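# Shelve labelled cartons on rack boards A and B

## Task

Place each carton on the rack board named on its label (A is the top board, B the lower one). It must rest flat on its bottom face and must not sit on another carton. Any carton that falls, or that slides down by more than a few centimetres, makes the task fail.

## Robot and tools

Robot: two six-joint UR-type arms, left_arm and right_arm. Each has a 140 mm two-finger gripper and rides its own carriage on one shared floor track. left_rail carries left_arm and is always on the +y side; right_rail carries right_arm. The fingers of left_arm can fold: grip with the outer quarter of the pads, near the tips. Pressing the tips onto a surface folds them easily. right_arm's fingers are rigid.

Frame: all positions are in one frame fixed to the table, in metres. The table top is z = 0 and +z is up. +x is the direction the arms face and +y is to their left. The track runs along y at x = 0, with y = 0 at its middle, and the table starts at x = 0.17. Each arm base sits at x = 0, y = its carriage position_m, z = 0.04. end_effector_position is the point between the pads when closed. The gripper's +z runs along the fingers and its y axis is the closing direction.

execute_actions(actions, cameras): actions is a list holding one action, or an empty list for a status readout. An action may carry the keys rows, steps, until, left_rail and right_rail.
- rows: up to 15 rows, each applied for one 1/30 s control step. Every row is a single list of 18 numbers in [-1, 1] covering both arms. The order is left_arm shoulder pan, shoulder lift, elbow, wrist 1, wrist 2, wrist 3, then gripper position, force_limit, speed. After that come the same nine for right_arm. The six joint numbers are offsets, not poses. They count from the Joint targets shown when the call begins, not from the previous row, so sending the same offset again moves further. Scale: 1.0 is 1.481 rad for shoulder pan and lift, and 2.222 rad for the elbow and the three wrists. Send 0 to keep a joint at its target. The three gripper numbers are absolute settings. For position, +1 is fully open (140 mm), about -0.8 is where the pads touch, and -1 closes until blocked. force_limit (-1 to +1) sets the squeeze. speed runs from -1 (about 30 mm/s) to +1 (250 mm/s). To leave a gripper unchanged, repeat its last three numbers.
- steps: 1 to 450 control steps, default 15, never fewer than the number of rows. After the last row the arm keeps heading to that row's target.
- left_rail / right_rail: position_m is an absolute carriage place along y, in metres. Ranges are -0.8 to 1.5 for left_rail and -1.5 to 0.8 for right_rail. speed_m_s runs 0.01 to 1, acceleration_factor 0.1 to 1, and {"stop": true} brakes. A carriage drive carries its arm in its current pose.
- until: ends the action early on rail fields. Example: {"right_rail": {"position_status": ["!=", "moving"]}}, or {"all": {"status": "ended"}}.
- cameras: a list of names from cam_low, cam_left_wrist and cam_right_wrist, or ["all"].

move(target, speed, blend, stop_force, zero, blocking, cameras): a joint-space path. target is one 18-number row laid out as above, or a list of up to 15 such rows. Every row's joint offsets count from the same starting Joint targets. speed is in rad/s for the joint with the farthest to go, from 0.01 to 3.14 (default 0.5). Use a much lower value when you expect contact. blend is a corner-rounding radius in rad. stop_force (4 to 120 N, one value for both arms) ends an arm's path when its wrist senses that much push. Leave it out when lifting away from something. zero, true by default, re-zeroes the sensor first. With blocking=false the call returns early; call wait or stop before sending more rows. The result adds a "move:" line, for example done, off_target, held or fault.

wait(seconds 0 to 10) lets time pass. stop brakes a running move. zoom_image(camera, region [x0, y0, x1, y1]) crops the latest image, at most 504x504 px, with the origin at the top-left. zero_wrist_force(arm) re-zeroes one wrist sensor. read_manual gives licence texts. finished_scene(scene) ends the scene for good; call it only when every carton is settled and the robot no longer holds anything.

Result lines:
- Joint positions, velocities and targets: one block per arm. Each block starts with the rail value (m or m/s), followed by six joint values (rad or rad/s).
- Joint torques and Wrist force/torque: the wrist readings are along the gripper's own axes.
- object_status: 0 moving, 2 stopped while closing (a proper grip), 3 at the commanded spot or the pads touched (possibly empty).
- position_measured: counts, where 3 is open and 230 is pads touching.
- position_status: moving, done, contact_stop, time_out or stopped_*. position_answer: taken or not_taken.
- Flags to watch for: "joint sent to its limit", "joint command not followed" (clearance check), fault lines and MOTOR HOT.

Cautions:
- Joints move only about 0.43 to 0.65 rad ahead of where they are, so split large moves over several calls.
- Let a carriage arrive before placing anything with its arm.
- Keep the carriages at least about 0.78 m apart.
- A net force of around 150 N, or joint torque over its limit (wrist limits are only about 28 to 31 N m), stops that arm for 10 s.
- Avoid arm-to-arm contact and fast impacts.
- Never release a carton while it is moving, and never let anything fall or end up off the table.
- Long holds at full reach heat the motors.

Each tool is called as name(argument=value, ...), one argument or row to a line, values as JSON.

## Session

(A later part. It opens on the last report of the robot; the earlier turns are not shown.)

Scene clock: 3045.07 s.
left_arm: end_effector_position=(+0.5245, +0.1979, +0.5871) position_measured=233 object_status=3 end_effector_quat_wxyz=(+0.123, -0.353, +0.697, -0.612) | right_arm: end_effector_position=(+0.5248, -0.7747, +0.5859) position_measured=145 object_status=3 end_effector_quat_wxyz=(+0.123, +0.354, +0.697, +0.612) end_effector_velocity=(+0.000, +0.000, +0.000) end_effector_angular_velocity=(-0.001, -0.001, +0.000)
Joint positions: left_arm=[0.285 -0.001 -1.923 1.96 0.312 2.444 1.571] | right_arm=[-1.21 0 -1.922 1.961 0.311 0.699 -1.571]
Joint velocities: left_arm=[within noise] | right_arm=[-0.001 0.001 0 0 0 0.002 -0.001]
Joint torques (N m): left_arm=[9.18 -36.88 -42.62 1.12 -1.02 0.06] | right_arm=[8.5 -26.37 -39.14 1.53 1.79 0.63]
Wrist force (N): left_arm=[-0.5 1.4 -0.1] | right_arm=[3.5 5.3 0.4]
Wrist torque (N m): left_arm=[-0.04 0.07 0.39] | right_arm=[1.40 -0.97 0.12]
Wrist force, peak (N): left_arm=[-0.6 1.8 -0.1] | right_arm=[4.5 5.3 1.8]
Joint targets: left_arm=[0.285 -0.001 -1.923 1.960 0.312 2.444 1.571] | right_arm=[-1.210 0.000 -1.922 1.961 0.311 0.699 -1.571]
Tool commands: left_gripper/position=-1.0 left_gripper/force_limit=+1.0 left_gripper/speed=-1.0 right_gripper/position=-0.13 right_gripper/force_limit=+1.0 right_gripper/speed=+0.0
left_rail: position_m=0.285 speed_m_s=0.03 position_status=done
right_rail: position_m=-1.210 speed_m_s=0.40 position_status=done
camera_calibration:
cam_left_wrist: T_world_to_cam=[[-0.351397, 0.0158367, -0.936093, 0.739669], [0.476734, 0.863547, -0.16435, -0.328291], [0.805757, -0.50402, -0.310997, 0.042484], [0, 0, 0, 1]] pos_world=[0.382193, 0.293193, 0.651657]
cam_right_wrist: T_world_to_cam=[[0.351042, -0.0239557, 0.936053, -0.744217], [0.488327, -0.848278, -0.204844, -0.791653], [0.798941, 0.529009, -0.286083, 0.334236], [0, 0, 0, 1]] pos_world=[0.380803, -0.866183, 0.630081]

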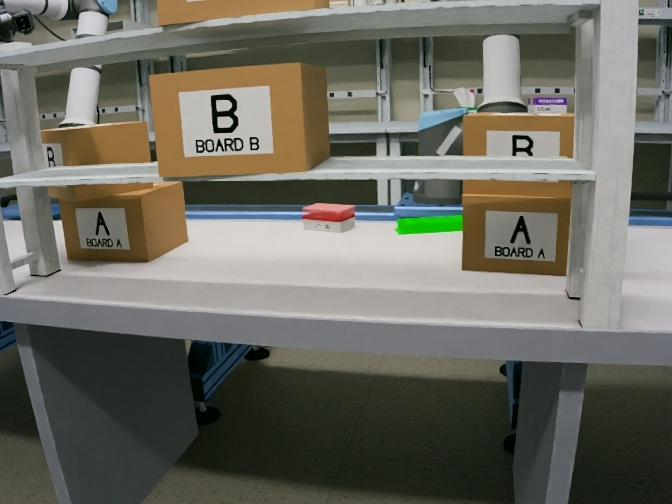

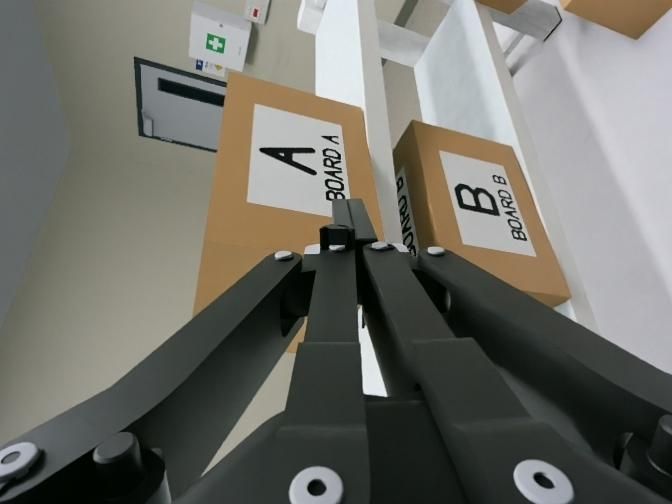

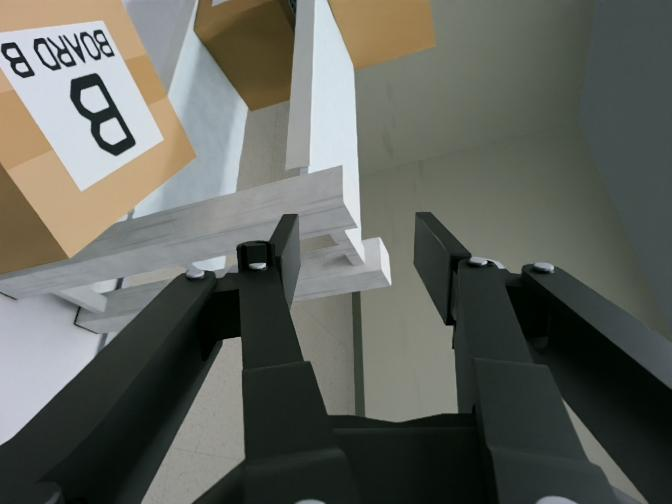

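execute_actions(
  actions=[],
  cameras=["cam_low", "cam_right_wrist"],
)

Scene clock: 3091.70 s.
left_arm: end_effector_position=(+0.5245, +0.1979, +0.5871) position_measured=233 object_status=3 end_effector_quat_wxyz=(+0.123, -0.353, +0.697, -0.612) | right_arm: end_effector_position=(+0.5248, -0.7748, +0.5859) position_measured=145 object_status=3 end_effector_quat_wxyz=(+0.123, +0.354, +0.697, +0.612)
Joint positions: left_arm=[0.285 -0.001 -1.923 1.96 0.312 2.444 1.571] | right_arm=[-1.21 0 -1.922 1.961 0.311 0.699 -1.571]
Joint velocities: within noise
Joint torques (N m): left_arm=[8.64 -36.76 -47.43 0.13 -1 0.22] | right_arm=[8.36 -24.27 -44.28 -0.11 1.25 0.56]
Wrist force (N): left_arm=[-0.6 1.6 0.1] | right_arm=[3.4 5.5 0.4]
Wrist torque (N m): left_arm=[-0.01 0.09 0.39] | right_arm=[1.45 -0.96 0.12]
Wrist force, peak (N): left_arm=[-0.8 1.6 0.0] | right_arm=[3.5 5.6 0.7]
Joint targets: left_arm=[0.285 -0.001 -1.923 1.960 0.312 2.444 1.571] | right_arm=[-1.210 0.000 -1.922 1.961 0.311 0.699 -1.571]
Tool commands: left_gripper/position=-1.0 left_gripper/force_limit=+1.0 left_gripper/speed=-1.0 right_gripper/position=-0.13 right_gripper/force_limit=+1.0 right_gripper/speed=+0.0
left_rail: position_m=0.285 speed_m_s=0.03 position_status=done
right_rail: position_m=-1.210 speed_m_s=0.40 position_status=done
camera_calibration:
cam_right_wrist: T_world_to_cam=[[0.351042, -0.0239557, 0.936053, -0.744219], [0.488327, -0.848278, -0.204844, -0.791738], [0.798941, 0.529009, -0.286083, 0.334288], [0, 0, 0, 1]] pos_world=[0.380803, -0.866283, 0.630081]
Images, in order (width x height): cam_low 672x504, cam_right_wrist 672x504.

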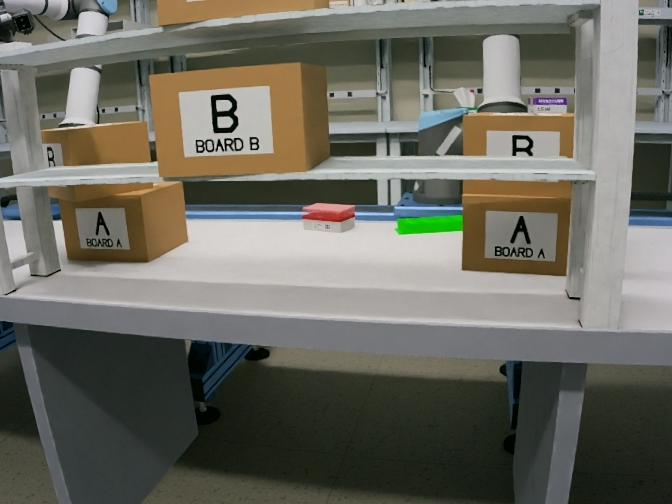

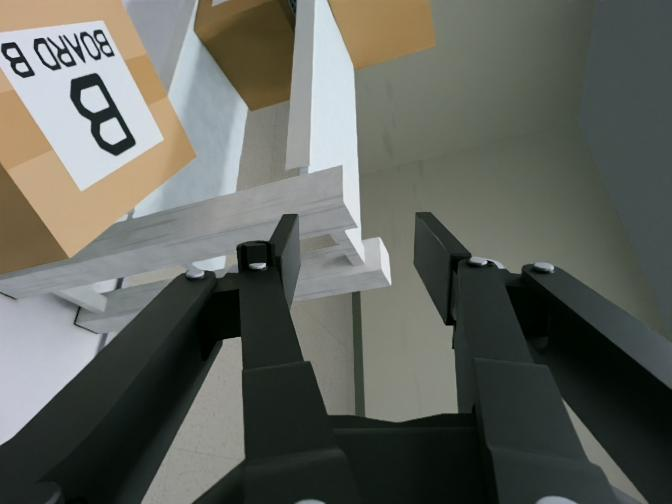

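execute_actions(
  actions=[
    {"rows": [[0,0,0,0,0,0,-1,1,-1,0,0,0,0,0,0,-1,1,-1]], "right_rail": {"position_m": -1.25, "speed_m_s": 0.1, "acceleration_factor": 0.6}, "steps": 90, "until": {"right_rail": {"position_status": ["!=", "moving"]}}},
  ],
)

move(
  target=[0,0,0,0,0,0,-1,1,-1,0,0.3478,0.2071,-0.5965,-0.1418,0,-1,1,-1],
  speed=0.6,
  cameras=["cam_right_wrist"],
)

Scene clock: 3216.17 s.
left_arm: end_effector_position=(+0.5245, +0.1979, +0.5871) position_measured=233 object_status=3 end_effector_quat_wxyz=(+0.123, -0.353, +0.697, -0.612) | right_arm: end_effector_position=(+0.5248, -0.8148, +0.5859) position_measured=232 object_status=0 end_effector_quat_wxyz=(+0.123, +0.354, +0.697, +0.612)
Joint positions: left_arm=[0.285 -0.001 -1.923 1.96 0.312 2.444 1.571] | right_arm=[-1.25 0 -1.922 1.961 0.311 0.699 -1.571]
Joint torques (N m): left_arm=[9.49 -34.53 -55.99 -1.01 -0.81 -0.15] | right_arm=[9.66 -22.99 -48.85 -1.99 0.82 0.37]
Wrist force (N): left_arm=[-0.7 1.2 -0.4] | right_arm=[3.2 5.5 0.8]
Wrist torque (N m): left_arm=[-0.09 0.10 0.39] | right_arm=[1.46 -0.90 0.12]
Wrist force, peak (N): left_arm=[-0.8 1.8 -0.4] | right_arm=[4.4 5.4 1.0]
Joint targets: left_arm=[0.285 -0.001 -1.923 1.960 0.312 2.444 1.571] | right_arm=[-1.250 0.000 -1.922 1.961 0.311 0.699 -1.571]
left_rail: position_m=0.285 speed_m_s=0.03 position_status=done
right_rail: position_m=-1.250 speed_m_s=0.10 position_status=done
camera_calibration:
cam_left_wrist: T_world_to_cam=[[-0.351397, 0.0158367, -0.936093, 0.739669], [0.476734, 0.863547, -0.16435, -0.328291], [0.805757, -0.50402, -0.310997, 0.042484], [0, 0, 0, 1]] pos_world=[0.382193, 0.293193, 0.651657]
cam_right_wrist: T_world_to_cam=[[0.351042, -0.0239557, 0.936053, -0.745177], [0.488327, -0.848278, -0.204844, -0.825669], [0.798941, 0.529009, -0.286083, 0.355449], [0, 0, 0, 1]] pos_world=[0.380803, -0.906283, 0.630081]

Scene clock: 3219.00 s.
left_arm: end_effector_position=(+0.5245, +0.1979, +0.5871) position_measured=233 object_status=3 end_effector_quat_wxyz=(+0.123, -0.353, +0.697, -0.612) | right_arm: end_effector_position=(+0.5290, -0.7598, +0.2200) position_measured=232 object_status=3 end_effector_quat_wxyz=(+0.135, +0.135, +0.694, +0.694)
Joint positions: left_arm=[0.285 -0.001 -1.923 1.96 0.312 2.444 1.571] | right_arm=[-1.25 0 -1.407 2.421 -1.014 0.384 -1.571]
Joint torques (N m): left_arm=[7.84 -34.5 -60.35 -0.84 -1.4 -0.01] | right_arm=[-3.15 -28.24 -14.75 -4.6 -2.95 0.62]
Wrist force (N): left_arm=[-0.5 1.8 -0.1] | right_arm=[3.3 5.6 1.5]
Wrist torque (N m): left_arm=[0.03 0.06 0.39] | right_arm=[1.42 -0.90 0.05]
Wrist force, peak (N): left_arm=[-0.8 1.8 0.0] | right_arm=[4.4 7.3 -0.1]
Joint targets: left_arm=[0.285 -0.001 -1.923 1.960 0.312 2.444 1.571] | right_arm=[-1.250 0.000 -1.407 2.421 -1.015 0.384 -1.571]
left_rail: position_m=0.285 speed_m_s=0.03 position_status=done
right_rail: position_m=-1.250 speed_m_s=0.10 position_status=done
move: done
camera_calibration:
cam_right_wrist: T_world_to_cam=[[0.0158138, -0.0201908, 0.999671, -0.236629], [0.765795, -0.642595, -0.0250929, -0.886106], [0.64289, 0.76594, 0.00530013, 0.416764], [0, 0, 0, 1]] pos_world=[0.414385, -0.893401, 0.212107]
Images, in order (width x height): cam_right_wrist 672x504.

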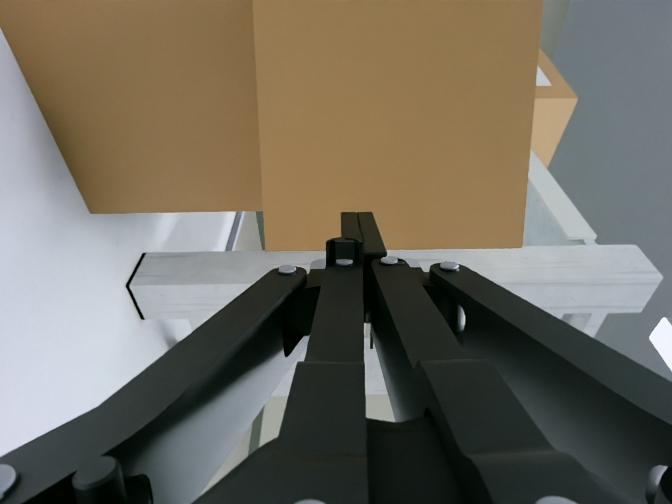

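execute_actions(
  actions=[
    {"rows": [[0,0,0,0,0,0,-1,1,-1,0,0.02357,-0.0212,0.00594,0,0,-1,1,-1]], "right_rail": {"position_m": -1.195, "speed_m_s": 0.06}, "steps": 120, "until": {"right_rail": {"position_status": ["!=", "moving"]}}},
  ],
)

move(
  target=[
    [0,0,0,0,0,0,-1,1,-1,0.0468,0.04686,-0.04526,0.01403,0.03121,0,-1,1,-1],
    [0,0,0,0,0,0,-1,1,-1,0.09724,0.08811,-0.08776,0.02903,0.06481,0,-1,1,-1],
  ],
  speed=0.07,
  blend=0.02,
  cameras=["cam_right_wrist"],
)

Scene clock: 3296.13 s.
left_arm: end_effector_position=(+0.5245, +0.1979, +0.5871) position_measured=233 object_status=3 end_effector_quat_wxyz=(+0.123, -0.353, +0.697, -0.612) | right_arm: end_effector_position=(+0.5559, -0.7048, +0.2197) position_measured=232 object_status=3 end_effector_quat_wxyz=(+0.134, +0.135, +0.694, +0.694)
Joint positions: left_arm=[0.285 -0.001 -1.923 1.96 0.312 2.444 1.571] | right_arm=[-1.195 0 -1.372 2.374 -1.001 0.384 -1.571]
Joint torques (N m): left_arm=[9.83 -35.39 -58.67 -0.69 -0.95 -0.04] | right_arm=[10.43 -34.5 -26.15 0.85 0.87 0.49]
Wrist force (N): left_arm=[-0.5 1.1 -0.1] | right_arm=[0.0 7.1 -4.4]
Wrist torque (N m): left_arm=[-0.09 0.06 0.39] | right_arm=[1.61 -0.88 0.06]
Wrist force, peak (N): left_arm=[-0.9 1.7 -0.1] | right_arm=[11.0 4.8 -0.2]
Joint targets: left_arm=[0.285 -0.001 -1.923 1.960 0.312 2.444 1.571] | right_arm=[-1.195 0.000 -1.372 2.374 -1.001 0.384 -1.571]
left_rail: position_m=0.285 speed_m_s=0.03 position_status=done
right_rail: position_m=-1.195 speed_m_s=0.06 position_status=done
camera_calibration:
cam_left_wrist: T_world_to_cam=[[-0.351397, 0.0158367, -0.936093, 0.739669], [0.476734, 0.863547, -0.16435, -0.328291], [0.805757, -0.50402, -0.310997, 0.042484], [0, 0, 0, 1]] pos_world=[0.382193, 0.293193, 0.651657]
cam_right_wrist: T_world_to_cam=[[0.0167352, -0.0201765, 0.999656, -0.23613], [0.76577, -0.642598, -0.0257896, -0.871136], [0.642897, 0.765938, 0.00469651, 0.35753], [0, 0, 0, 1]] pos_world=[0.441186, -0.838401, 0.211903]

Scene clock: 3299.30 s.
left_arm: end_effector_position=(+0.5245, +0.1979, +0.5871) position_measured=233 object_status=3 end_effector_quat_wxyz=(+0.123, -0.353, +0.697, -0.612) | right_arm: end_effector_position=(+0.6327, -0.6296, +0.2196) position_measured=232 object_status=3 end_effector_quat_wxyz=(+0.134, +0.135, +0.694, +0.694)
Joint positions: left_arm=[0.285 -0.001 -1.923 1.96 0.312 2.444 1.571] | right_arm=[-1.195 0.144 -1.241 2.179 -0.937 0.527 -1.571]
Joint torques (N m): left_arm=[6.75 -33.01 -58.25 -0.82 -1.06 -0.11] | right_arm=[15.12 -47.15 -32.48 1.8 2.44 0.56]
Wrist force (N): left_arm=[-0.7 1.5 -0.1] | right_arm=[0.0 9.7 -5.3]
Wrist torque (N m): left_arm=[-0.02 0.11 0.39] | right_arm=[1.38 -0.83 0.12]
Wrist force, peak (N): left_arm=[-0.8 1.7 -0.2] | right_arm=[0.9 10.3 -5.8]
Joint targets: left_arm=[0.285 -0.001 -1.923 1.960 0.312 2.444 1.571] | right_arm=[-1.195 0.145 -1.241 2.179 -0.937 0.528 -1.571]
left_rail: position_m=0.285 speed_m_s=0.03 position_status=done
right_rail: position_m=-1.195 speed_m_s=0.06 position_status=done
move: done
camera_calibration:
cam_right_wrist: T_world_to_cam=[[0.0168004, -0.0200977, 0.999657, -0.235771], [0.765817, -0.642541, -0.0257885, -0.881608], [0.642839, 0.765988, 0.00459617, 0.250647], [0, 0, 0, 1]] pos_world=[0.517986, -0.7632, 0.211803]
Images, in order (width x height): cam_right_wrist 672x504.

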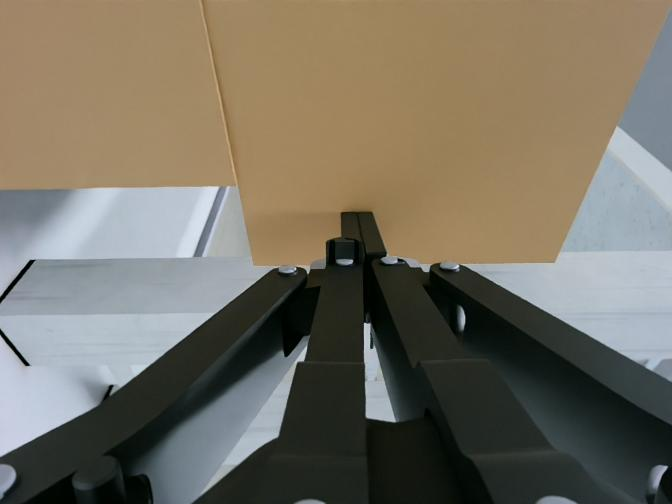

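execute_actions(
  actions=[
    {"rows": [[0,0,0,0,0,0,-1,1,-1,0,0,0,0,0,0,-1,1,-1]], "right_rail": {"position_m": -1.3, "speed_m_s": 0.3}, "steps": 90, "until": {"right_rail": {"position_status": ["!=", "moving"]}}},
  ],
)

move(
  target=[0,0,0,0,0,0,-1,1,-1,-0.0979,0.13691,0.00804,-0.09973,-0.2376,0.707,0.485,1,0],
  speed=0.7,
  cameras=["cam_right_wrist"],
)

Scene clock: 3377.17 s.
left_arm: end_effector_position=(+0.5245, +0.1979, +0.5871) position_measured=233 object_status=3 end_effector_quat_wxyz=(+0.123, -0.353, +0.697, -0.612) | right_arm: end_effector_position=(+0.6327, -0.7345, +0.2195) position_measured=232 object_status=3 end_effector_quat_wxyz=(+0.134, +0.135, +0.694, +0.694) end_effector_velocity=(-0.001, +0.000, +0.000) end_effector_angular_velocity=(+0.000, +0.000, +0.002)
Joint positions: left_arm=[0.285 -0.001 -1.923 1.96 0.312 2.444 1.571] | right_arm=[-1.3 0.145 -1.241 2.179 -0.937 0.528 -1.571]
Joint velocities: left_arm=[within noise] | right_arm=[-0.001 0.001 -0.001 0 0 -0.001 0]
Joint torques (N m): left_arm=[8.63 -31.81 -57.25 -1.14 -1.06 0.16] | right_arm=[-13.32 -67.67 -22.83 -4.15 2.24 0.23]
Wrist force (N): left_arm=[-0.3 1.6 -0.4] | right_arm=[2.9 5.8 1.2]
Wrist torque (N m): left_arm=[0.01 0.01 0.39] | right_arm=[1.46 -0.83 0.07]
Wrist force, peak (N): left_arm=[-0.7 2.0 0.2] | right_arm=[0.0 11.3 -5.5]
Joint targets: left_arm=[0.285 -0.001 -1.923 1.960 0.312 2.444 1.571] | right_arm=[-1.300 0.145 -1.241 2.179 -0.937 0.528 -1.571]
left_rail: position_m=0.285 speed_m_s=0.03 position_status=done
right_rail: position_m=-1.300 speed_m_s=0.30 position_status=done
camera_calibration:
cam_left_wrist: T_world_to_cam=[[-0.351397, 0.0158367, -0.936093, 0.739669], [0.476734, 0.863547, -0.16435, -0.328291], [0.805757, -0.50402, -0.310997, 0.042484], [0, 0, 0, 1]] pos_world=[0.382193, 0.293193, 0.651657]
cam_right_wrist: T_world_to_cam=[[0.0168643, -0.0200207, 0.999657, -0.237847], [0.765816, -0.642543, -0.025788, -0.949088], [0.642839, 0.765988, 0.00449617, 0.330956], [0, 0, 0, 1]] pos_world=[0.518086, -0.8681, 0.211802]

Scene clock: 3380.10 s.
left_arm: end_effector_position=(+0.5245, +0.1979, +0.5871) position_measured=233 object_status=3 end_effector_quat_wxyz=(+0.123, -0.353, +0.697, -0.612) | right_arm: end_effector_position=(+0.5400, -0.7855, +0.1051) position_measured=68 object_status=3 end_effector_quat_wxyz=(+0.500, -0.500, -0.500, -0.500)
Joint positions: left_arm=[0.285 -0.001 -1.923 1.96 0.312 2.444 1.571] | right_arm=[-1.3 0 -1.039 2.197 -1.158 0 0]
Joint torques (N m): left_arm=[8.23 -31.16 -58.4 -1.09 -0.99 0.15] | right_arm=[-14.86 -54.88 -8.98 -3.15 -3.42 3.01]
Wrist force (N): left_arm=[-0.6 1.4 0.0] | right_arm=[1.2 6.2 -1.4]
Wrist torque (N m): left_arm=[-0.04 0.10 0.39] | right_arm=[1.21 -0.68 0.14]
Wrist force, peak (N): left_arm=[-0.9 1.6 -0.1] | right_arm=[3.2 6.3 1.4]
Joint targets: left_arm=[0.285 -0.001 -1.923 1.960 0.312 2.444 1.571] | right_arm=[-1.300 0.000 -1.039 2.197 -1.158 0.000 0.000]
left_rail: position_m=0.285 speed_m_s=0.03 position_status=done
right_rail: position_m=-1.300 speed_m_s=0.30 position_status=done
move: done
camera_calibration:
cam_right_wrist: T_world_to_cam=[[0.999668, -0.0129411, -0.0222792, -0.540655], [-0.0251929, -0.309752, -0.950484, -0.127994], [0.00539933, 0.950729, -0.309975, 0.952607], [0, 0, 0, 1]] pos_world=[0.532107, -0.952314, 0.161583]
Images, in order (width x height): cam_right_wrist 672x504.

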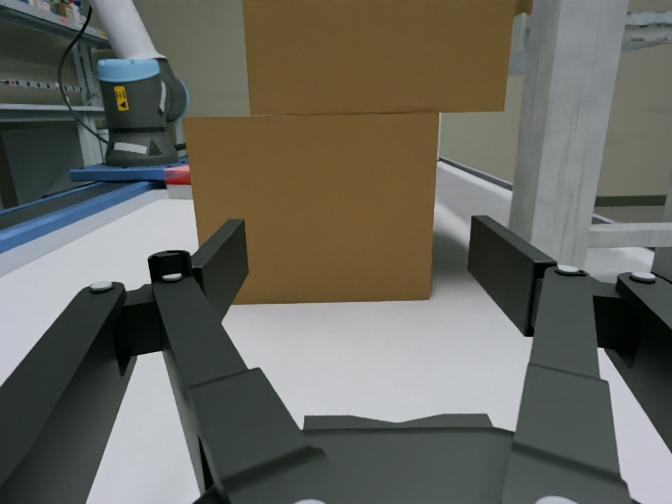

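execute_actions(
  actions=[
    {"rows": [[0,0,0,0,0,0,-1,1,-1,0,-0.00763,0.01278,-0.0077,0,0,0.485,1,0]], "right_rail": {"position_m": -1.0, "speed_m_s": 0.05}, "steps": 300, "until": {"right_rail": {"position_status": ["!=", "moving"]}}},
  ],
  cameras=["cam_right_wrist"],
)

Scene clock: 3409.30 s.
left_arm: end_effector_position=(+0.5245, +0.1979, +0.5871) position_measured=233 object_status=3 end_effector_quat_wxyz=(+0.123, -0.353, +0.697, -0.612) | right_arm: end_effector_position=(+0.5250, -0.4855, +0.1048) position_measured=68 object_status=3 end_effector_quat_wxyz=(+0.500, -0.500, -0.500, -0.500)
Joint positions: left_arm=[0.285 -0.001 -1.923 1.96 0.312 2.444 1.571] | right_arm=[-1 0 -1.05 2.226 -1.176 0 0]
Joint torques (N m): left_arm=[7.35 -28.54 -53.83 -1.2 -0.95 0.22] | right_arm=[10.97 -66.61 -18.3 -1.08 2.78 0.91]
Wrist force (N): left_arm=[-0.6 1.4 -0.4] | right_arm=[1.8 6.0 -16.3]
Wrist torque (N m): left_arm=[-0.02 0.08 0.39] | right_arm=[1.22 -0.69 0.13]
Wrist force, peak (N): left_arm=[-0.8 1.8 -0.4] | right_arm=[2.3 5.2 -19.0]
Joint targets: left_arm=[0.285 -0.001 -1.923 1.960 0.312 2.444 1.571] | right_arm=[-1.000 0.000 -1.050 2.226 -1.176 0.000 0.000]
left_rail: position_m=0.285 speed_m_s=0.03 position_status=done
right_rail: position_m=-1.000 speed_m_s=0.05 position_status=done
camera_calibration:
cam_right_wrist: T_world_to_cam=[[0.999666, -0.0129716, -0.0223743, -0.521789], [-0.0252928, -0.309751, -0.950481, -0.0357748], [0.00539881, 0.950729, -0.309976, 0.667345], [0, 0, 0, 1]] pos_world=[0.517107, -0.652314, 0.161183]
Images, in order (width x height): cam_right_wrist 672x504.

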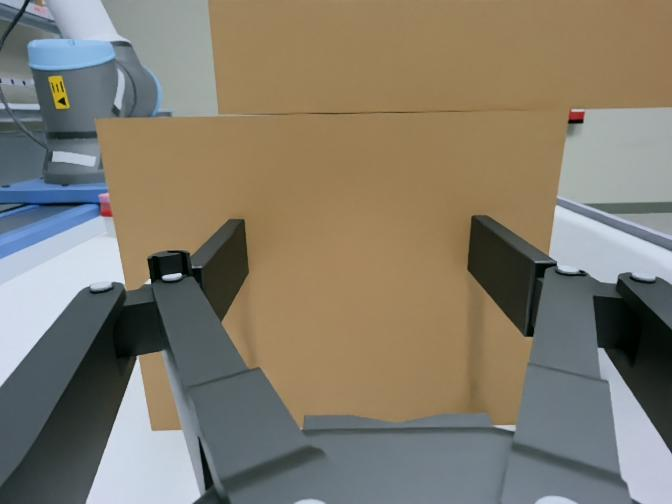

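execute_actions(
  actions=[
    {"rows": [[0,0,0,0,0,0,-1,1,-1,0,0,0,0,0,0,0.485,1,0]], "right_rail": {"position_m": -1.08, "speed_m_s": 0.3}, "left_rail": {"position_m": -0.065, "speed_m_s": 0.35}, "steps": 120, "until": {"all": {"status": "ended"}}},
  ],
  cameras=["cam_left_wrist"],
)

Scene clock: 3526.77 s.
left_arm: end_effector_position=(+0.5245, -0.1521, +0.5871) position_measured=233 object_status=3 end_effector_quat_wxyz=(+0.123, -0.353, +0.697, -0.612) end_effector_velocity=(+0.000, -0.001, +0.001) end_effector_angular_velocity=(+0.000, +0.000, -0.001) | right_arm: end_effector_position=(+0.5250, -0.5655, +0.1048) position_measured=68 object_status=3 end_effector_quat_wxyz=(+0.500, -0.500, -0.500, -0.500)
Joint positions: left_arm=[-0.065 -0.001 -1.923 1.96 0.312 2.444 1.571] | right_arm=[-1.08 0 -1.05 2.226 -1.176 0 0]
Joint velocities: left_arm=[-0.001 -0.001 0 -0.001 0 0 -0.001] | right_arm=[within noise]
Joint torques (N m): left_arm=[4.85 -27.54 -54.57 -1 -0.46 0.31] | right_arm=[-12.54 -56.48 -21.2 0.91 2.82 -0.27]
Wrist force (N): left_arm=[-0.4 1.6 0.0] | right_arm=[1.2 6.7 -1.0]
Wrist torque (N m): left_arm=[0.00 0.03 0.39] | right_arm=[1.32 -0.67 0.15]
Wrist force, peak (N): left_arm=[-1.4 1.5 -1.6] | right_arm=[0.7 6.5 -16.7]
Joint targets: left_arm=[-0.065 -0.001 -1.923 1.960 0.312 2.444 1.571] | right_arm=[-1.080 0.000 -1.050 2.226 -1.176 0.000 0.000]
left_rail: position_m=-0.065 speed_m_s=0.35 position_status=done
right_rail: position_m=-1.080 speed_m_s=0.30 position_status=done
camera_calibration:
cam_left_wrist: T_world_to_cam=[[-0.351397, 0.0158367, -0.936093, 0.745211], [0.476734, 0.863547, -0.16435, -0.0261357], [0.805757, -0.50402, -0.310997, -0.133872], [0, 0, 0, 1]] pos_world=[0.382193, -0.0567067, 0.651657]
Images, in order (width x height): cam_left_wrist 672x504.

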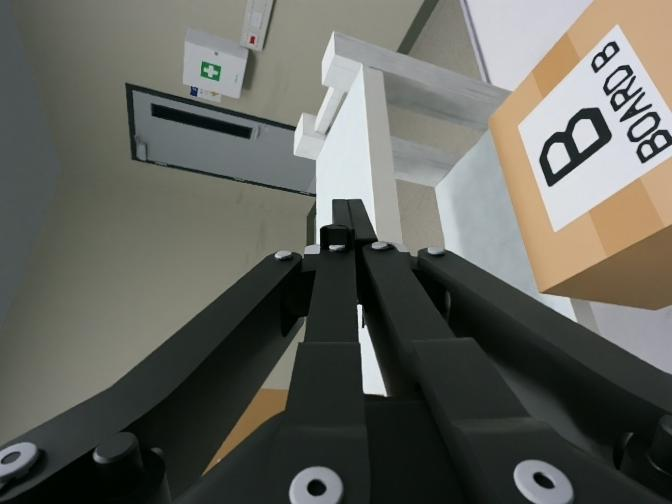

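move(
  target=[0,0.2049,0.19374,-0.32985,0,0,-1,1,-1,0,-0.38457,0.07402,0.33982,0.31418,-0.70693,-0.13,1,0],
  speed=0.7,
)

execute_actions(
  actions=[
    {"rows": [[0,0,0,0,0,0,-1,1,-1,0,0,0,0,0,0,-0.13,1,0]], "right_rail": {"position_m": -0.93, "speed_m_s": 0.1}, "left_rail": {"position_m": -0.097, "speed_m_s": 0.05}, "steps": 120, "until": {"all": {"status": "ended"}}},
  ],
  cameras=["cam_right_wrist"],
)

Scene clock: 3555.27 s.
left_arm: end_effector_position=(+0.5446, -0.1522, +0.2466) position_measured=233 object_status=3 end_effector_quat_wxyz=(+0.122, -0.354, +0.697, -0.612) | right_arm: end_effector_position=(+0.5450, -0.6451, +0.2470) position_measured=145 object_status=3 end_effector_quat_wxyz=(+0.122, +0.354, +0.696, +0.612)
Joint positions: left_arm=[-0.065 -0.001 -1.619 2.39 -0.421 2.444 1.571] | right_arm=[-1.08 -0.001 -1.619 2.39 -0.421 0.698 -1.571]
Joint torques (N m): left_arm=[6.55 -11.35 -24.7 -2.79 -0.76 0.08] | right_arm=[-5.8 -39.36 -22.25 2.88 2.58 -1.89]
Wrist force (N): left_arm=[-0.6 1.7 0.1] | right_arm=[2.0 6.2 0.5]
Wrist torque (N m): left_arm=[0.00 0.08 0.40] | right_arm=[1.58 -0.67 0.16]
Wrist force, peak (N): left_arm=[-1.0 3.0 -0.1] | right_arm=[0.7 8.3 -0.9]
Joint targets: left_arm=[-0.065 -0.001 -1.619 2.390 -0.421 2.444 1.571] | right_arm=[-1.080 0.000 -1.619 2.390 -0.420 0.698 -1.571]
left_rail: position_m=-0.065 speed_m_s=0.35 position_status=done
right_rail: position_m=-1.080 speed_m_s=0.30 position_status=done
move: done
camera_calibration:
cam_left_wrist: T_world_to_cam=[[-0.35237, 0.0158121, -0.935727, 0.434126], [0.476586, 0.863528, -0.164878, -0.0913688], [0.80542, -0.504052, -0.311817, -0.255612], [0, 0, 0, 1]] pos_world=[0.402393, -0.0568067, 0.311455]
cam_right_wrist: T_world_to_cam=[[0.351189, -0.0244503, 0.935985, -0.431378], [0.488191, -0.848239, -0.205331, -0.760776], [0.79896, 0.529049, -0.285955, 0.152569], [0, 0, 0, 1]] pos_world=[0.401003, -0.736584, 0.291181]

Scene clock: 3557.27 s.
left_arm: end_effector_position=(+0.5445, -0.1842, +0.2466) position_measured=233 object_status=3 end_effector_quat_wxyz=(+0.122, -0.354, +0.697, -0.612) | right_arm: end_effector_position=(+0.5450, -0.4952, +0.2470) position_measured=145 object_status=3 end_effector_quat_wxyz=(+0.122, +0.354, +0.696, +0.612) end_effector_velocity=(-0.001, +0.001, +0.000) end_effector_angular_velocity=(+0.001, +0.001, +0.002)
Joint positions: left_arm=[-0.097 -0.001 -1.619 2.39 -0.421 2.444 1.571] | right_arm=[-0.93 -0.001 -1.619 2.39 -0.42 0.698 -1.571]
Joint velocities: left_arm=[within noise] | right_arm=[0.001 0 0 0 0.001 -0.002 0.001]
Joint torques (N m): left_arm=[7.1 -10.79 -27.31 -2.12 -0.1 0.33] | right_arm=[-1.93 -41.41 -26.56 1.61 2.51 -2.3]
Wrist force (N): left_arm=[-0.8 1.7 -0.2] | right_arm=[2.7 6.2 0.3]
Wrist torque (N m): left_arm=[0.02 0.12 0.40] | right_arm=[1.57 -0.80 0.16]
Wrist force, peak (N): left_arm=[-1.4 1.8 -0.8] | right_arm=[2.8 6.4 1.1]
Joint targets: left_arm=[-0.097 -0.001 -1.619 2.390 -0.421 2.444 1.571] | right_arm=[-0.930 0.000 -1.619 2.390 -0.420 0.698 -1.571]
left_rail: position_m=-0.097 speed_m_s=0.05 position_status=done
right_rail: position_m=-0.930 speed_m_s=0.10 position_status=done
camera_calibration:
cam_right_wrist: T_world_to_cam=[[0.351094, -0.0242916, 0.936025, -0.427559], [0.488191, -0.848287, -0.20513, -0.633664], [0.799001, 0.528979, -0.28597, 0.0732908], [0, 0, 0, 1]] pos_world=[0.400903, -0.586684, 0.291181]
Images, in order (width x height): cam_right_wrist 672x504.

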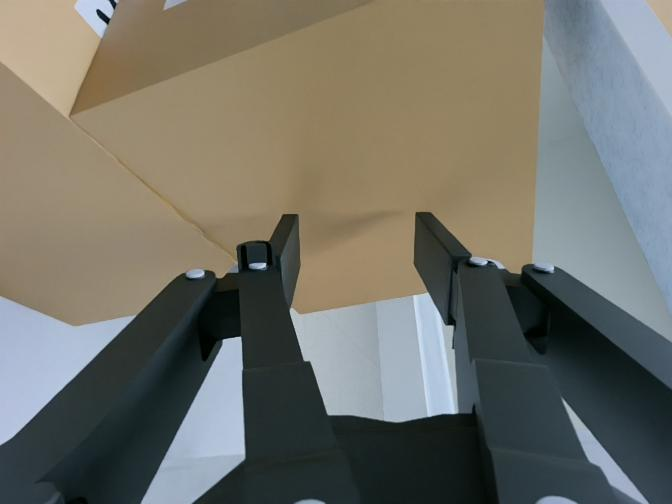

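execute_actions(
  actions=[
    {"rows": [[0,0,0,0,0,0,-1,1,-1,0,0,0,0,0,0,-0.13,1,0]], "right_rail": {"position_m": -0.919, "speed_m_s": 0.03}, "left_rail": {"position_m": -0.107, "speed_m_s": 0.03}, "steps": 60, "until": {"all": {"status": "ended"}}},
  ],
)

Scene clock: 3563.97 s.
left_arm: end_effector_position=(+0.5447, -0.1939, +0.2466) position_measured=233 object_status=3 end_effector_quat_wxyz=(+0.122, -0.354, +0.697, -0.612) | right_arm: end_effector_position=(+0.5452, -0.4844, +0.2471) position_measured=145 object_status=3 end_effector_quat_wxyz=(+0.123, +0.354, +0.696, +0.612)
Joint positions: left_arm=[-0.107 0 -1.619 2.39 -0.421 2.443 1.571] | right_arm=[-0.919 -0.001 -1.62 2.39 -0.42 0.698 -1.571]
Joint torques (N m): left_arm=[-82.67 -13.19 -34.61 0.22 35.26 0.84] | right_arm=[82.06 6.48 -12.09 0.24 -32.33 -1.79]
Wrist force (N): left_arm=[-69.0 -14.4 -107.5] | right_arm=[-69.5 47.3 -131.8]
Wrist torque (N m): left_arm=[0.47 -1.27 0.18] | right_arm=[1.81 -0.97 1.11]
Wrist force, peak (N): left_arm=[-69.0 -14.4 -107.5] | right_arm=[-69.5 47.3 -131.8]
Joint targets: left_arm=[-0.107 -0.001 -1.619 2.390 -0.421 2.444 1.571] | right_arm=[-0.919 0.000 -1.619 2.390 -0.420 0.698 -1.571]
left_rail: position_m=-0.107 speed_m_s=0.03 position_status=done
right_rail: position_m=-0.919 speed_m_s=0.03 position_status=done
camera_calibration:
cam_left_wrist: T_world_to_cam=[[-0.352396, 0.0156833, -0.935719, 0.43469], [0.476027, 0.863852, -0.164795, -0.054973], [0.805739, -0.503501, -0.311884, -0.276815], [0, 0, 0, 1]] pos_world=[0.402392, -0.0987054, 0.311355]
cam_right_wrist: T_world_to_cam=[[0.350812, -0.0244568, 0.936126, -0.427378], [0.487668, -0.848638, -0.204924, -0.62457], [0.799444, 0.528408, -0.285786, 0.0668059], [0, 0, 0, 1]] pos_world=[0.401105, -0.575787, 0.291182]

execute_actions(
  actions=[
    {"rows": [[0,0,0,0,0,0,-1,1,-1,0,0,0,0,0,0,-0.13,1,0]], "right_rail": {"position_m": -0.9225, "speed_m_s": 0.03}, "left_rail": {"position_m": -0.1035, "speed_m_s": 0.03}, "steps": 60, "until": {"all": {"status": "ended"}}},
  ],
)

Scene clock: 3570.97 s.
left_arm: end_effector_position=(+0.5444, -0.1909, +0.2466) position_measured=233 object_status=3 end_effector_quat_wxyz=(+0.122, -0.353, +0.697, -0.612) | right_arm: end_effector_position=(+0.5447, -0.4874, +0.2469) position_measured=145 object_status=3 end_effector_quat_wxyz=(+0.122, +0.354, +0.696, +0.612)
Joint positions: left_arm=[-0.104 -0.001 -1.619 2.39 -0.421 2.444 1.571] | right_arm=[-0.922 0 -1.619 2.39 -0.42 0.697 -1.571]
Joint torques (N m): left_arm=[-20.39 -19.27 -41.6 1.65 7.41 0.3] | right_arm=[16.82 -33.68 -28.68 3.41 -5.67 -1.46]
Wrist force (N): left_arm=[-36.5 6.1 -37.5] | right_arm=[-32.8 17.5 -36.9]
Wrist torque (N m): left_arm=[-0.16 -0.92 0.46] | right_arm=[1.62 -1.22 0.13]
Wrist force, peak (N): left_arm=[-72.8 -14.8 -114.2] | right_arm=[-73.8 50.9 -138.2]
Joint targets: left_arm=[-0.103 -0.001 -1.619 2.390 -0.421 2.444 1.571] | right_arm=[-0.922 0.000 -1.619 2.390 -0.420 0.698 -1.571]
left_rail: position_m=-0.104 position_m_goal=-0.103 speed_m_s=0.03 position_status=done
right_rail: position_m=-0.922 speed_m_s=0.03 position_status=done
camera_calibration:
cam_left_wrist: T_world_to_cam=[[-0.352451, 0.015854, -0.935696, 0.434636], [0.477116, 0.863195, -0.165091, -0.0580972], [0.805071, -0.504622, -0.311798, -0.274991], [0, 0, 0, 1]] pos_world=[0.402294, -0.095508, 0.311354]
cam_right_wrist: T_world_to_cam=[[0.351288, -0.0242249, 0.935954, -0.427261], [0.488611, -0.847995, -0.205337, -0.62704], [0.798659, 0.52945, -0.286054, 0.0697029], [0, 0, 0, 1]] pos_world=[0.400802, -0.578982, 0.29108]

move(
  target=[0,-0.02885,-0.01139,0.03062,0,0,-1,1,-1,0,-0.02885,-0.01139,0.03062,0,0,-0.13,1,0],
  speed=0.12,
)

Scene clock: 3589.93 s.
left_arm: end_effector_position=(+0.5446, -0.1906, +0.2735) position_measured=233 object_status=3 end_effector_quat_wxyz=(+0.122, -0.354, +0.697, -0.612) | right_arm: end_effector_position=(+0.5450, -0.4876, +0.2739) position_measured=145 object_status=3 end_effector_quat_wxyz=(+0.122, +0.354, +0.696, +0.612)
Joint positions: left_arm=[-0.103 -0.001 -1.662 2.365 -0.353 2.444 1.571] | right_arm=[-0.923 0 -1.662 2.365 -0.353 0.698 -1.571]
Joint torques (N m): left_arm=[-17.79 -57.01 -56.47 1.04 6.58 0.49] | right_arm=[14.77 -46.84 -44 1.33 -5.47 -0.82]
Wrist force (N): left_arm=[-33.8 11.2 -34.1] | right_arm=[-31.5 -1.0 -32.4]
Wrist torque (N m): left_arm=[-0.30 -0.84 0.51] | right_arm=[1.73 -1.20 0.38]
Wrist force, peak (N): left_arm=[-36.7 6.8 -37.2] | right_arm=[-33.2 16.4 -36.3]
Joint targets: left_arm=[-0.103 -0.001 -1.662 2.365 -0.353 2.444 1.571] | right_arm=[-0.922 0.000 -1.662 2.365 -0.352 0.698 -1.571]
left_rail: position_m=-0.103 speed_m_s=0.03 position_status=done
right_rail: position_m=-0.923 position_m_goal=-0.922 speed_m_s=0.03 position_status=done
move: done
camera_calibration:
cam_left_wrist: T_world_to_cam=[[-0.352446, 0.0158586, -0.935698, 0.459837], [0.476573, 0.863536, -0.164873, -0.0536997], [0.805395, -0.504037, -0.311907, -0.266619], [0, 0, 0, 1]] pos_world=[0.402393, -0.0953067, 0.338255]
cam_right_wrist: T_world_to_cam=[[0.351094, -0.0242916, 0.936025, -0.452553], [0.488191, -0.848287, -0.20513, -0.621699], [0.799001, 0.528979, -0.28597, 0.0769631], [0, 0, 0, 1]] pos_world=[0.400903, -0.579084, 0.318081]

move(
  target=[
    [0,-0.06533,-0.0368,0.08034,0,0,-1,1,-1,0,-0.06533,-0.0368,0.08034,0,0,-0.13,1,0],
    [0,-0.02827,-0.05656,0.0754,0,0,-1,1,-1,0,-0.02827,-0.05656,0.0754,0,0,-0.13,1,0],
    [0,0.0302,-0.09117,0.07104,0,0,-1,1,-1,0,0.0302,-0.09117,0.07104,0,0,-0.13,1,0],
    [0,0.08559,-0.12777,0.07072,0,0,-1,1,-1,0,0.08559,-0.12777,0.07072,0,0,-0.13,1,0],
    [0,0.10159,-0.13913,0.07142,0,0,-1,1,-1,0,0.10159,-0.13913,0.07142,0,0,-0.13,1,0],
  ],
  speed=0.15,
  blend=0.03,
  cameras=["cam_left_wrist", "cam_low"],
)

Scene clock: 3635.80 s.
left_arm: end_effector_position=(+0.6895, -0.1907, +0.3486) position_measured=233 object_status=3 end_effector_quat_wxyz=(+0.122, -0.354, +0.697, -0.612) | right_arm: end_effector_position=(+0.6898, -0.4877, +0.3490) position_measured=145 object_status=3 end_effector_quat_wxyz=(+0.122, +0.354, +0.696, +0.612)
Joint positions: left_arm=[-0.103 -0.001 -1.512 2.056 -0.194 2.444 1.571] | right_arm=[-0.923 0 -1.512 2.056 -0.194 0.698 -1.571]
Joint torques (N m): left_arm=[-17.19 -39.13 -61.19 1.17 6.76 0.15] | right_arm=[19 -40.72 -47.96 1.36 -8.22 -0.16]
Wrist force (N): left_arm=[-30.6 11.5 -29.8] | right_arm=[-28.3 -1.3 -29.0]
Wrist torque (N m): left_arm=[-0.34 -0.73 0.53] | right_arm=[1.67 -1.13 0.42]
Wrist force, peak (N): left_arm=[-34.7 13.0 -33.7] | right_arm=[-32.2 -1.5 -33.1]
Joint targets: left_arm=[-0.103 -0.001 -1.511 2.056 -0.194 2.444 1.571] | right_arm=[-0.922 0.000 -1.512 2.056 -0.194 0.698 -1.571]
left_rail: position_m=-0.103 speed_m_s=0.03 position_status=done
right_rail: position_m=-0.923 position_m_goal=-0.922 speed_m_s=0.03 position_status=done
move: done; blend cut to 0.0274 rad at target 1, 0.0274 rad at target 2, 0.0126 rad at target 4
camera_calibration:
cam_left_wrist: T_world_to_cam=[[-0.352446, 0.0158586, -0.935698, 0.581179], [0.476573, 0.863536, -0.164873, -0.110287], [0.805395, -0.504037, -0.311907, -0.359947], [0, 0, 0, 1]] pos_world=[0.547293, -0.0954067, 0.413355]
Images, in order (width x height): cam_low 672x504, cam_left_wrist 672x504.

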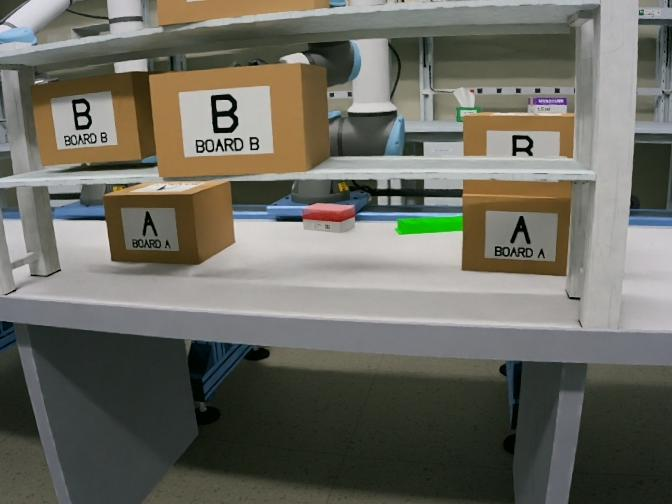

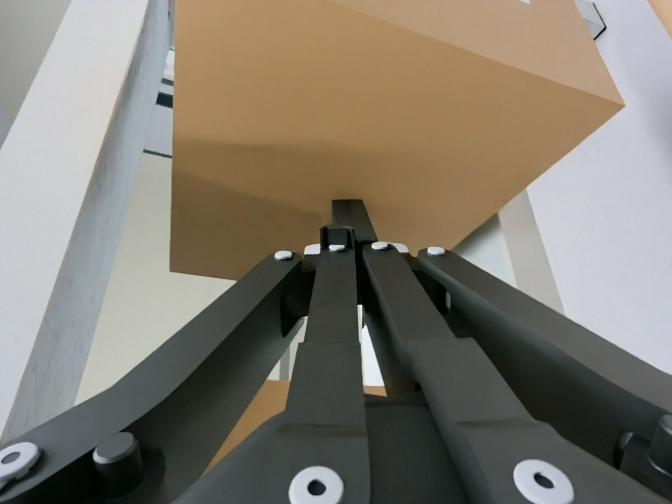

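execute_actions(
  actions=[
    {"rows": [[0,0,0,0,0,0,-1,1,-1,0,0,0,0,0,0,-0.13,1,0]], "right_rail": {"position_m": -0.922, "speed_m_s": 0.03}, "left_rail": {"position_m": -0.104, "speed_m_s": 0.03}, "steps": 30, "until": {"all": {"status": "ended"}}},
  ],
)

move(
  target=[0,0.01798,-0.0131,0.00112,0,0,-1,1,-1,0,0.01798,-0.0131,0.00112,0,0,-0.13,1,0],
  speed=0.06,
)

Scene clock: 3676.30 s.
left_arm: end_effector_position=(+0.6896, -0.1912, +0.3486) position_measured=233 object_status=3 end_effector_quat_wxyz=(+0.122, -0.354, +0.697, -0.612) | right_arm: end_effector_position=(+0.6899, -0.4872, +0.3490) position_measured=145 object_status=3 end_effector_quat_wxyz=(+0.122, +0.354, +0.696, +0.612)
Joint positions: left_arm=[-0.104 -0.001 -1.511 2.056 -0.194 2.444 1.571] | right_arm=[-0.922 0 -1.512 2.056 -0.194 0.698 -1.571]
Joint torques (N m): left_arm=[-24.4 -36.1 -55.26 -0.22 6.99 0.9] | right_arm=[21.61 -43.03 -42.18 0.42 -9.96 0.47]
Wrist force (N): left_arm=[-37.1 11.3 -37.3] | right_arm=[-35.2 -1.3 -36.4]
Wrist torque (N m): left_arm=[-0.41 -0.92 0.53] | right_arm=[1.66 -1.18 0.43]
Wrist force, peak (N): left_arm=[-37.1 11.3 -37.3] | right_arm=[-35.2 -1.3 -36.4]
Joint targets: left_arm=[-0.104 -0.001 -1.511 2.056 -0.194 2.444 1.571] | right_arm=[-0.922 0.000 -1.512 2.056 -0.194 0.698 -1.571]
left_rail: position_m=-0.104 speed_m_s=0.03 position_status=done
right_rail: position_m=-0.922 speed_m_s=0.03 position_status=done
camera_calibration:
cam_left_wrist: T_world_to_cam=[[-0.352446, 0.0158586, -0.935698, 0.581222], [0.476573, 0.863536, -0.164873, -0.109903], [0.805395, -0.504037, -0.311907, -0.36028], [0, 0, 0, 1]] pos_world=[0.547393, -0.0959067, 0.413355]
cam_right_wrist: T_world_to_cam=[[0.351094, -0.0242916, 0.936025, -0.573748], [0.488191, -0.848287, -0.20513, -0.676742], [0.799001, 0.528979, -0.28597, -0.0176273], [0, 0, 0, 1]] pos_world=[0.545903, -0.578684, 0.393181]

Scene clock: 3677.13 s.
left_arm: end_effector_position=(+0.7064, -0.1913, +0.3486) position_measured=233 object_status=3 end_effector_quat_wxyz=(+0.122, -0.354, +0.697, -0.612) | right_arm: end_effector_position=(+0.7068, -0.4872, +0.3490) position_measured=145 object_status=3 end_effector_quat_wxyz=(+0.122, +0.354, +0.696, +0.612)
Joint positions: left_arm=[-0.104 -0.001 -1.485 2.027 -0.191 2.444 1.571] | right_arm=[-0.922 0 -1.485 2.027 -0.191 0.698 -1.571]
Joint torques (N m): left_arm=[-26.87 -38.18 -61.03 1.21 8.46 0.61] | right_arm=[23.3 -46.19 -47.32 1.41 -10.52 0.54]
Wrist force (N): left_arm=[-37.9 12.0 -37.1] | right_arm=[-35.6 -1.9 -36.3]
Wrist torque (N m): left_arm=[-0.38 -0.85 0.53] | right_arm=[1.64 -1.21 0.44]
Wrist force, peak (N): left_arm=[-37.7 11.9 -38.3] | right_arm=[-35.9 -1.2 -37.0]
Joint targets: left_arm=[-0.104 -0.001 -1.485 2.027 -0.191 2.444 1.571] | right_arm=[-0.922 0.000 -1.485 2.026 -0.191 0.698 -1.571]
left_rail: position_m=-0.104 speed_m_s=0.03 position_status=done
right_rail: position_m=-0.922 speed_m_s=0.03 position_status=done
move: done
camera_calibration:
cam_left_wrist: T_world_to_cam=[[-0.35249, 0.0157775, -0.935683, 0.587156], [0.476539, 0.863538, -0.16496, -0.117768], [0.805395, -0.504036, -0.311907, -0.373861], [0, 0, 0, 1]] pos_world=[0.564193, -0.0960066, 0.413354]
cam_right_wrist: T_world_to_cam=[[0.35114, -0.0243706, 0.936006, -0.579745], [0.488157, -0.848285, -0.205218, -0.684938], [0.799001, 0.528978, -0.28597, -0.0311308], [0, 0, 0, 1]] pos_world=[0.562803, -0.578684, 0.393181]

move(
  target=[0,0.01117,0.00748,-0.01492,0,0,-1,1,-1,0,0.01117,0.00748,-0.01492,0,0,-0.13,1,0],
  speed=0.04,
)

Scene clock: 3681.73 s.
left_arm: end_effector_position=(+0.7066, -0.1913, +0.3317) position_measured=233 object_status=3 end_effector_quat_wxyz=(+0.122, -0.354, +0.697, -0.612) | right_arm: end_effector_position=(+0.7070, -0.4872, +0.3321) position_measured=145 object_status=3 end_effector_quat_wxyz=(+0.122, +0.354, +0.696, +0.612)
Joint positions: left_arm=[-0.104 -0.001 -1.468 2.043 -0.224 2.444 1.571] | right_arm=[-0.922 0 -1.469 2.043 -0.224 0.698 -1.571]
Joint torques (N m): left_arm=[-35.69 -35.9 -38.83 -5.48 14.08 0.87] | right_arm=[27.71 -45.47 -31.24 -6.09 -12.34 1.01]
Wrist force (N): left_arm=[-37.8 12.1 -37.5] | right_arm=[-35.4 -1.3 -36.7]
Wrist torque (N m): left_arm=[-0.34 -0.87 0.52] | right_arm=[1.79 -1.24 0.44]
Wrist force, peak (N): left_arm=[-37.8 12.3 -37.6] | right_arm=[-35.7 -1.6 -36.6]
Joint targets: left_arm=[-0.104 -0.001 -1.468 2.043 -0.225 2.444 1.571] | right_arm=[-0.922 0.000 -1.469 2.043 -0.224 0.698 -1.571]
left_rail: position_m=-0.104 speed_m_s=0.03 position_status=done
right_rail: position_m=-0.922 speed_m_s=0.03 position_status=done
move: done
camera_calibration:
cam_left_wrist: T_world_to_cam=[[-0.35249, 0.0157775, -0.935683, 0.571413], [0.476539, 0.863538, -0.16496, -0.120651], [0.805395, -0.504036, -0.311907, -0.379294], [0, 0, 0, 1]] pos_world=[0.564393, -0.0960066, 0.396454]
cam_right_wrist: T_world_to_cam=[[0.35114, -0.0243706, 0.936006, -0.563997], [0.488157, -0.848285, -0.205218, -0.688504], [0.799001, 0.528978, -0.28597, -0.0361235], [0, 0, 0, 1]] pos_world=[0.563003, -0.578684, 0.376281]

move(
  target=[0,0.00263,0.00176,-0.00351,0,0,-1,1,-1,0,0.00263,0.00176,-0.00351,0,0,-0.13,1,0],
  speed=0.03,
)

Scene clock: 3686.80 s.
left_arm: end_effector_position=(+0.7066, -0.1913, +0.3277) position_measured=233 object_status=3 end_effector_quat_wxyz=(+0.122, -0.354, +0.697, -0.612) | right_arm: end_effector_position=(+0.7069, -0.4872, +0.3282) position_measured=145 object_status=3 end_effector_quat_wxyz=(+0.122, +0.354, +0.696, +0.612)
Joint positions: left_arm=[-0.104 -0.001 -1.465 2.047 -0.232 2.444 1.571] | right_arm=[-0.922 0 -1.465 2.047 -0.232 0.698 -1.571]
Joint torques (N m): left_arm=[-45.75 -29.16 -32.28 -3.29 19.18 0.46] | right_arm=[31.61 -25.7 -19.02 -2.02 -14.33 1.37]
Wrist force (N): left_arm=[-38.1 3.7 -44.5] | right_arm=[-24.7 21.8 -50.8]
Wrist torque (N m): left_arm=[-0.12 -0.86 0.41] | right_arm=[1.94 -0.79 0.68]
Wrist force, peak (N): left_arm=[-38.4 3.9 -44.7] | right_arm=[-24.7 21.8 -50.8]
Joint targets: left_arm=[-0.104 -0.001 -1.464 2.047 -0.232 2.444 1.571] | right_arm=[-0.922 0.000 -1.465 2.047 -0.232 0.698 -1.571]
left_rail: position_m=-0.104 speed_m_s=0.03 position_status=done
right_rail: position_m=-0.922 speed_m_s=0.03 position_status=done
move: done
camera_calibration:
cam_left_wrist: T_world_to_cam=[[-0.35237, 0.0158121, -0.935727, 0.567624], [0.476586, 0.863528, -0.164878, -0.12137], [0.80542, -0.504052, -0.311817, -0.380592], [0, 0, 0, 1]] pos_world=[0.564393, -0.0960067, 0.392455]
cam_right_wrist: T_world_to_cam=[[0.35102, -0.0243415, 0.936052, -0.560151], [0.488207, -0.848276, -0.205137, -0.689329], [0.799024, 0.528994, -0.285878, -0.037225], [0, 0, 0, 1]] pos_world=[0.562903, -0.578684, 0.372281]

execute_actions(
  actions=[
    {"rows": [[0,0,0,0,0,0,-1,1,-1,0,0,0,0,0,0,-0.13,1,0]], "right_rail": {"position_m": -0.937, "speed_m_s": 0.03}, "left_rail": {"position_m": -0.092, "speed_m_s": 0.03}, "steps": 60, "until": {"all": {"status": "ended"}}},
  ],
)

move(
  target=[
    [0,-0.08907,0.06156,-0.00242,0,0,-1,1,-1,0,-0.08907,0.06156,-0.00242,0,0,-0.13,1,0],
    [0,-0.14672,0.09675,0.00082,0,0,-1,1,-1,0,-0.14672,0.09675,0.00082,0,0,-0.13,1,0],
  ],
  speed=0.2,
  blend=0.02,
  cameras=["cam_low"],
)

Scene clock: 3729.80 s.
left_arm: end_effector_position=(+0.7065, -0.1793, +0.3275) position_measured=233 object_status=3 end_effector_quat_wxyz=(+0.122, -0.354, +0.697, -0.612) | right_arm: end_effector_position=(+0.7068, -0.5021, +0.3279) position_measured=145 object_status=3 end_effector_quat_wxyz=(+0.122, +0.354, +0.696, +0.612)
Joint positions: left_arm=[-0.092 -0.001 -1.464 2.047 -0.232 2.444 1.571] | right_arm=[-0.937 0 -1.465 2.047 -0.232 0.698 -1.571]
Joint torques (N m): left_arm=[9.18 -44.84 -36.12 0.62 -1.44 1.09] | right_arm=[-20.15 -60.59 -34.27 -2.26 2.95 1.17]
Wrist force (N): left_arm=[-0.6 1.3 -0.4] | right_arm=[-1.1 0.7 4.1]
Wrist torque (N m): left_arm=[-0.08 0.08 0.41] | right_arm=[0.74 0.81 -0.09]
Wrist force, peak (N): left_arm=[-38.5 2.2 -46.0] | right_arm=[-23.2 22.9 -53.3]
Joint targets: left_arm=[-0.092 -0.001 -1.464 2.047 -0.232 2.444 1.571] | right_arm=[-0.937 0.000 -1.465 2.047 -0.232 0.698 -1.571]
left_rail: position_m=-0.092 speed_m_s=0.03 position_status=done
right_rail: position_m=-0.937 speed_m_s=0.03 position_status=done
camera_calibration:
cam_left_wrist: T_world_to_cam=[[-0.352472, 0.0158065, -0.935689, 0.567382], [0.476621, 0.863494, -0.164955, -0.131742], [0.805354, -0.504112, -0.311891, -0.374514], [0, 0, 0, 1]] pos_world=[0.564393, -0.0840068, 0.392355]
cam_right_wrist: T_world_to_cam=[[0.351228, -0.0242726, 0.935975, -0.56034], [0.48826, -0.848226, -0.205218, -0.702014], [0.7989, 0.529078, -0.28607, -0.0290773], [0, 0, 0, 1]] pos_world=[0.562803, -0.593684, 0.37208]

Scene clock: 3731.40 s.
left_arm: end_effector_position=(+0.5746, -0.1791, +0.3285) position_measured=233 object_status=3 end_effector_quat_wxyz=(+0.122, -0.353, +0.697, -0.612) | right_arm: end_effector_position=(+0.5750, -0.5022, +0.3289) position_measured=145 object_status=3 end_effector_quat_wxyz=(+0.123, +0.354, +0.696, +0.612)
Joint positions: left_arm=[-0.092 -0.001 -1.682 2.262 -0.231 2.444 1.571] | right_arm=[-0.937 -0.001 -1.682 2.262 -0.23 0.698 -1.571]
Joint torques (N m): left_arm=[11.59 -51.97 -29.44 1.77 -0.82 0.8] | right_arm=[-6.12 -40.94 -27.01 1.99 -3.74 1.14]
Wrist force (N): left_arm=[-0.5 1.5 -0.1] | right_arm=[-5.7 2.3 3.6]
Wrist torque (N m): left_arm=[-0.02 0.07 0.40] | right_arm=[0.75 1.08 0.12]
Wrist force, peak (N): left_arm=[0.4 2.0 -1.2] | right_arm=[-5.2 2.6 7.8]
Joint targets: left_arm=[-0.092 -0.001 -1.682 2.262 -0.231 2.444 1.571] | right_arm=[-0.937 0.000 -1.682 2.262 -0.230 0.698 -1.571]
left_rail: position_m=-0.092 speed_m_s=0.03 position_status=done
right_rail: position_m=-0.937 speed_m_s=0.03 position_status=done
move: done
Images, in order (width x height): cam_low 672x504.

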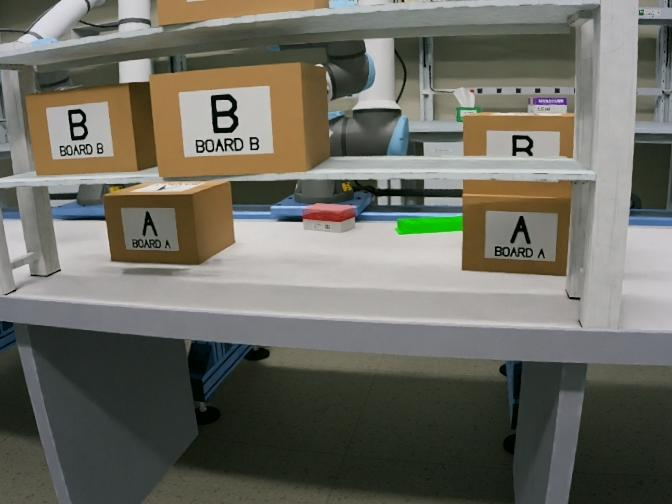

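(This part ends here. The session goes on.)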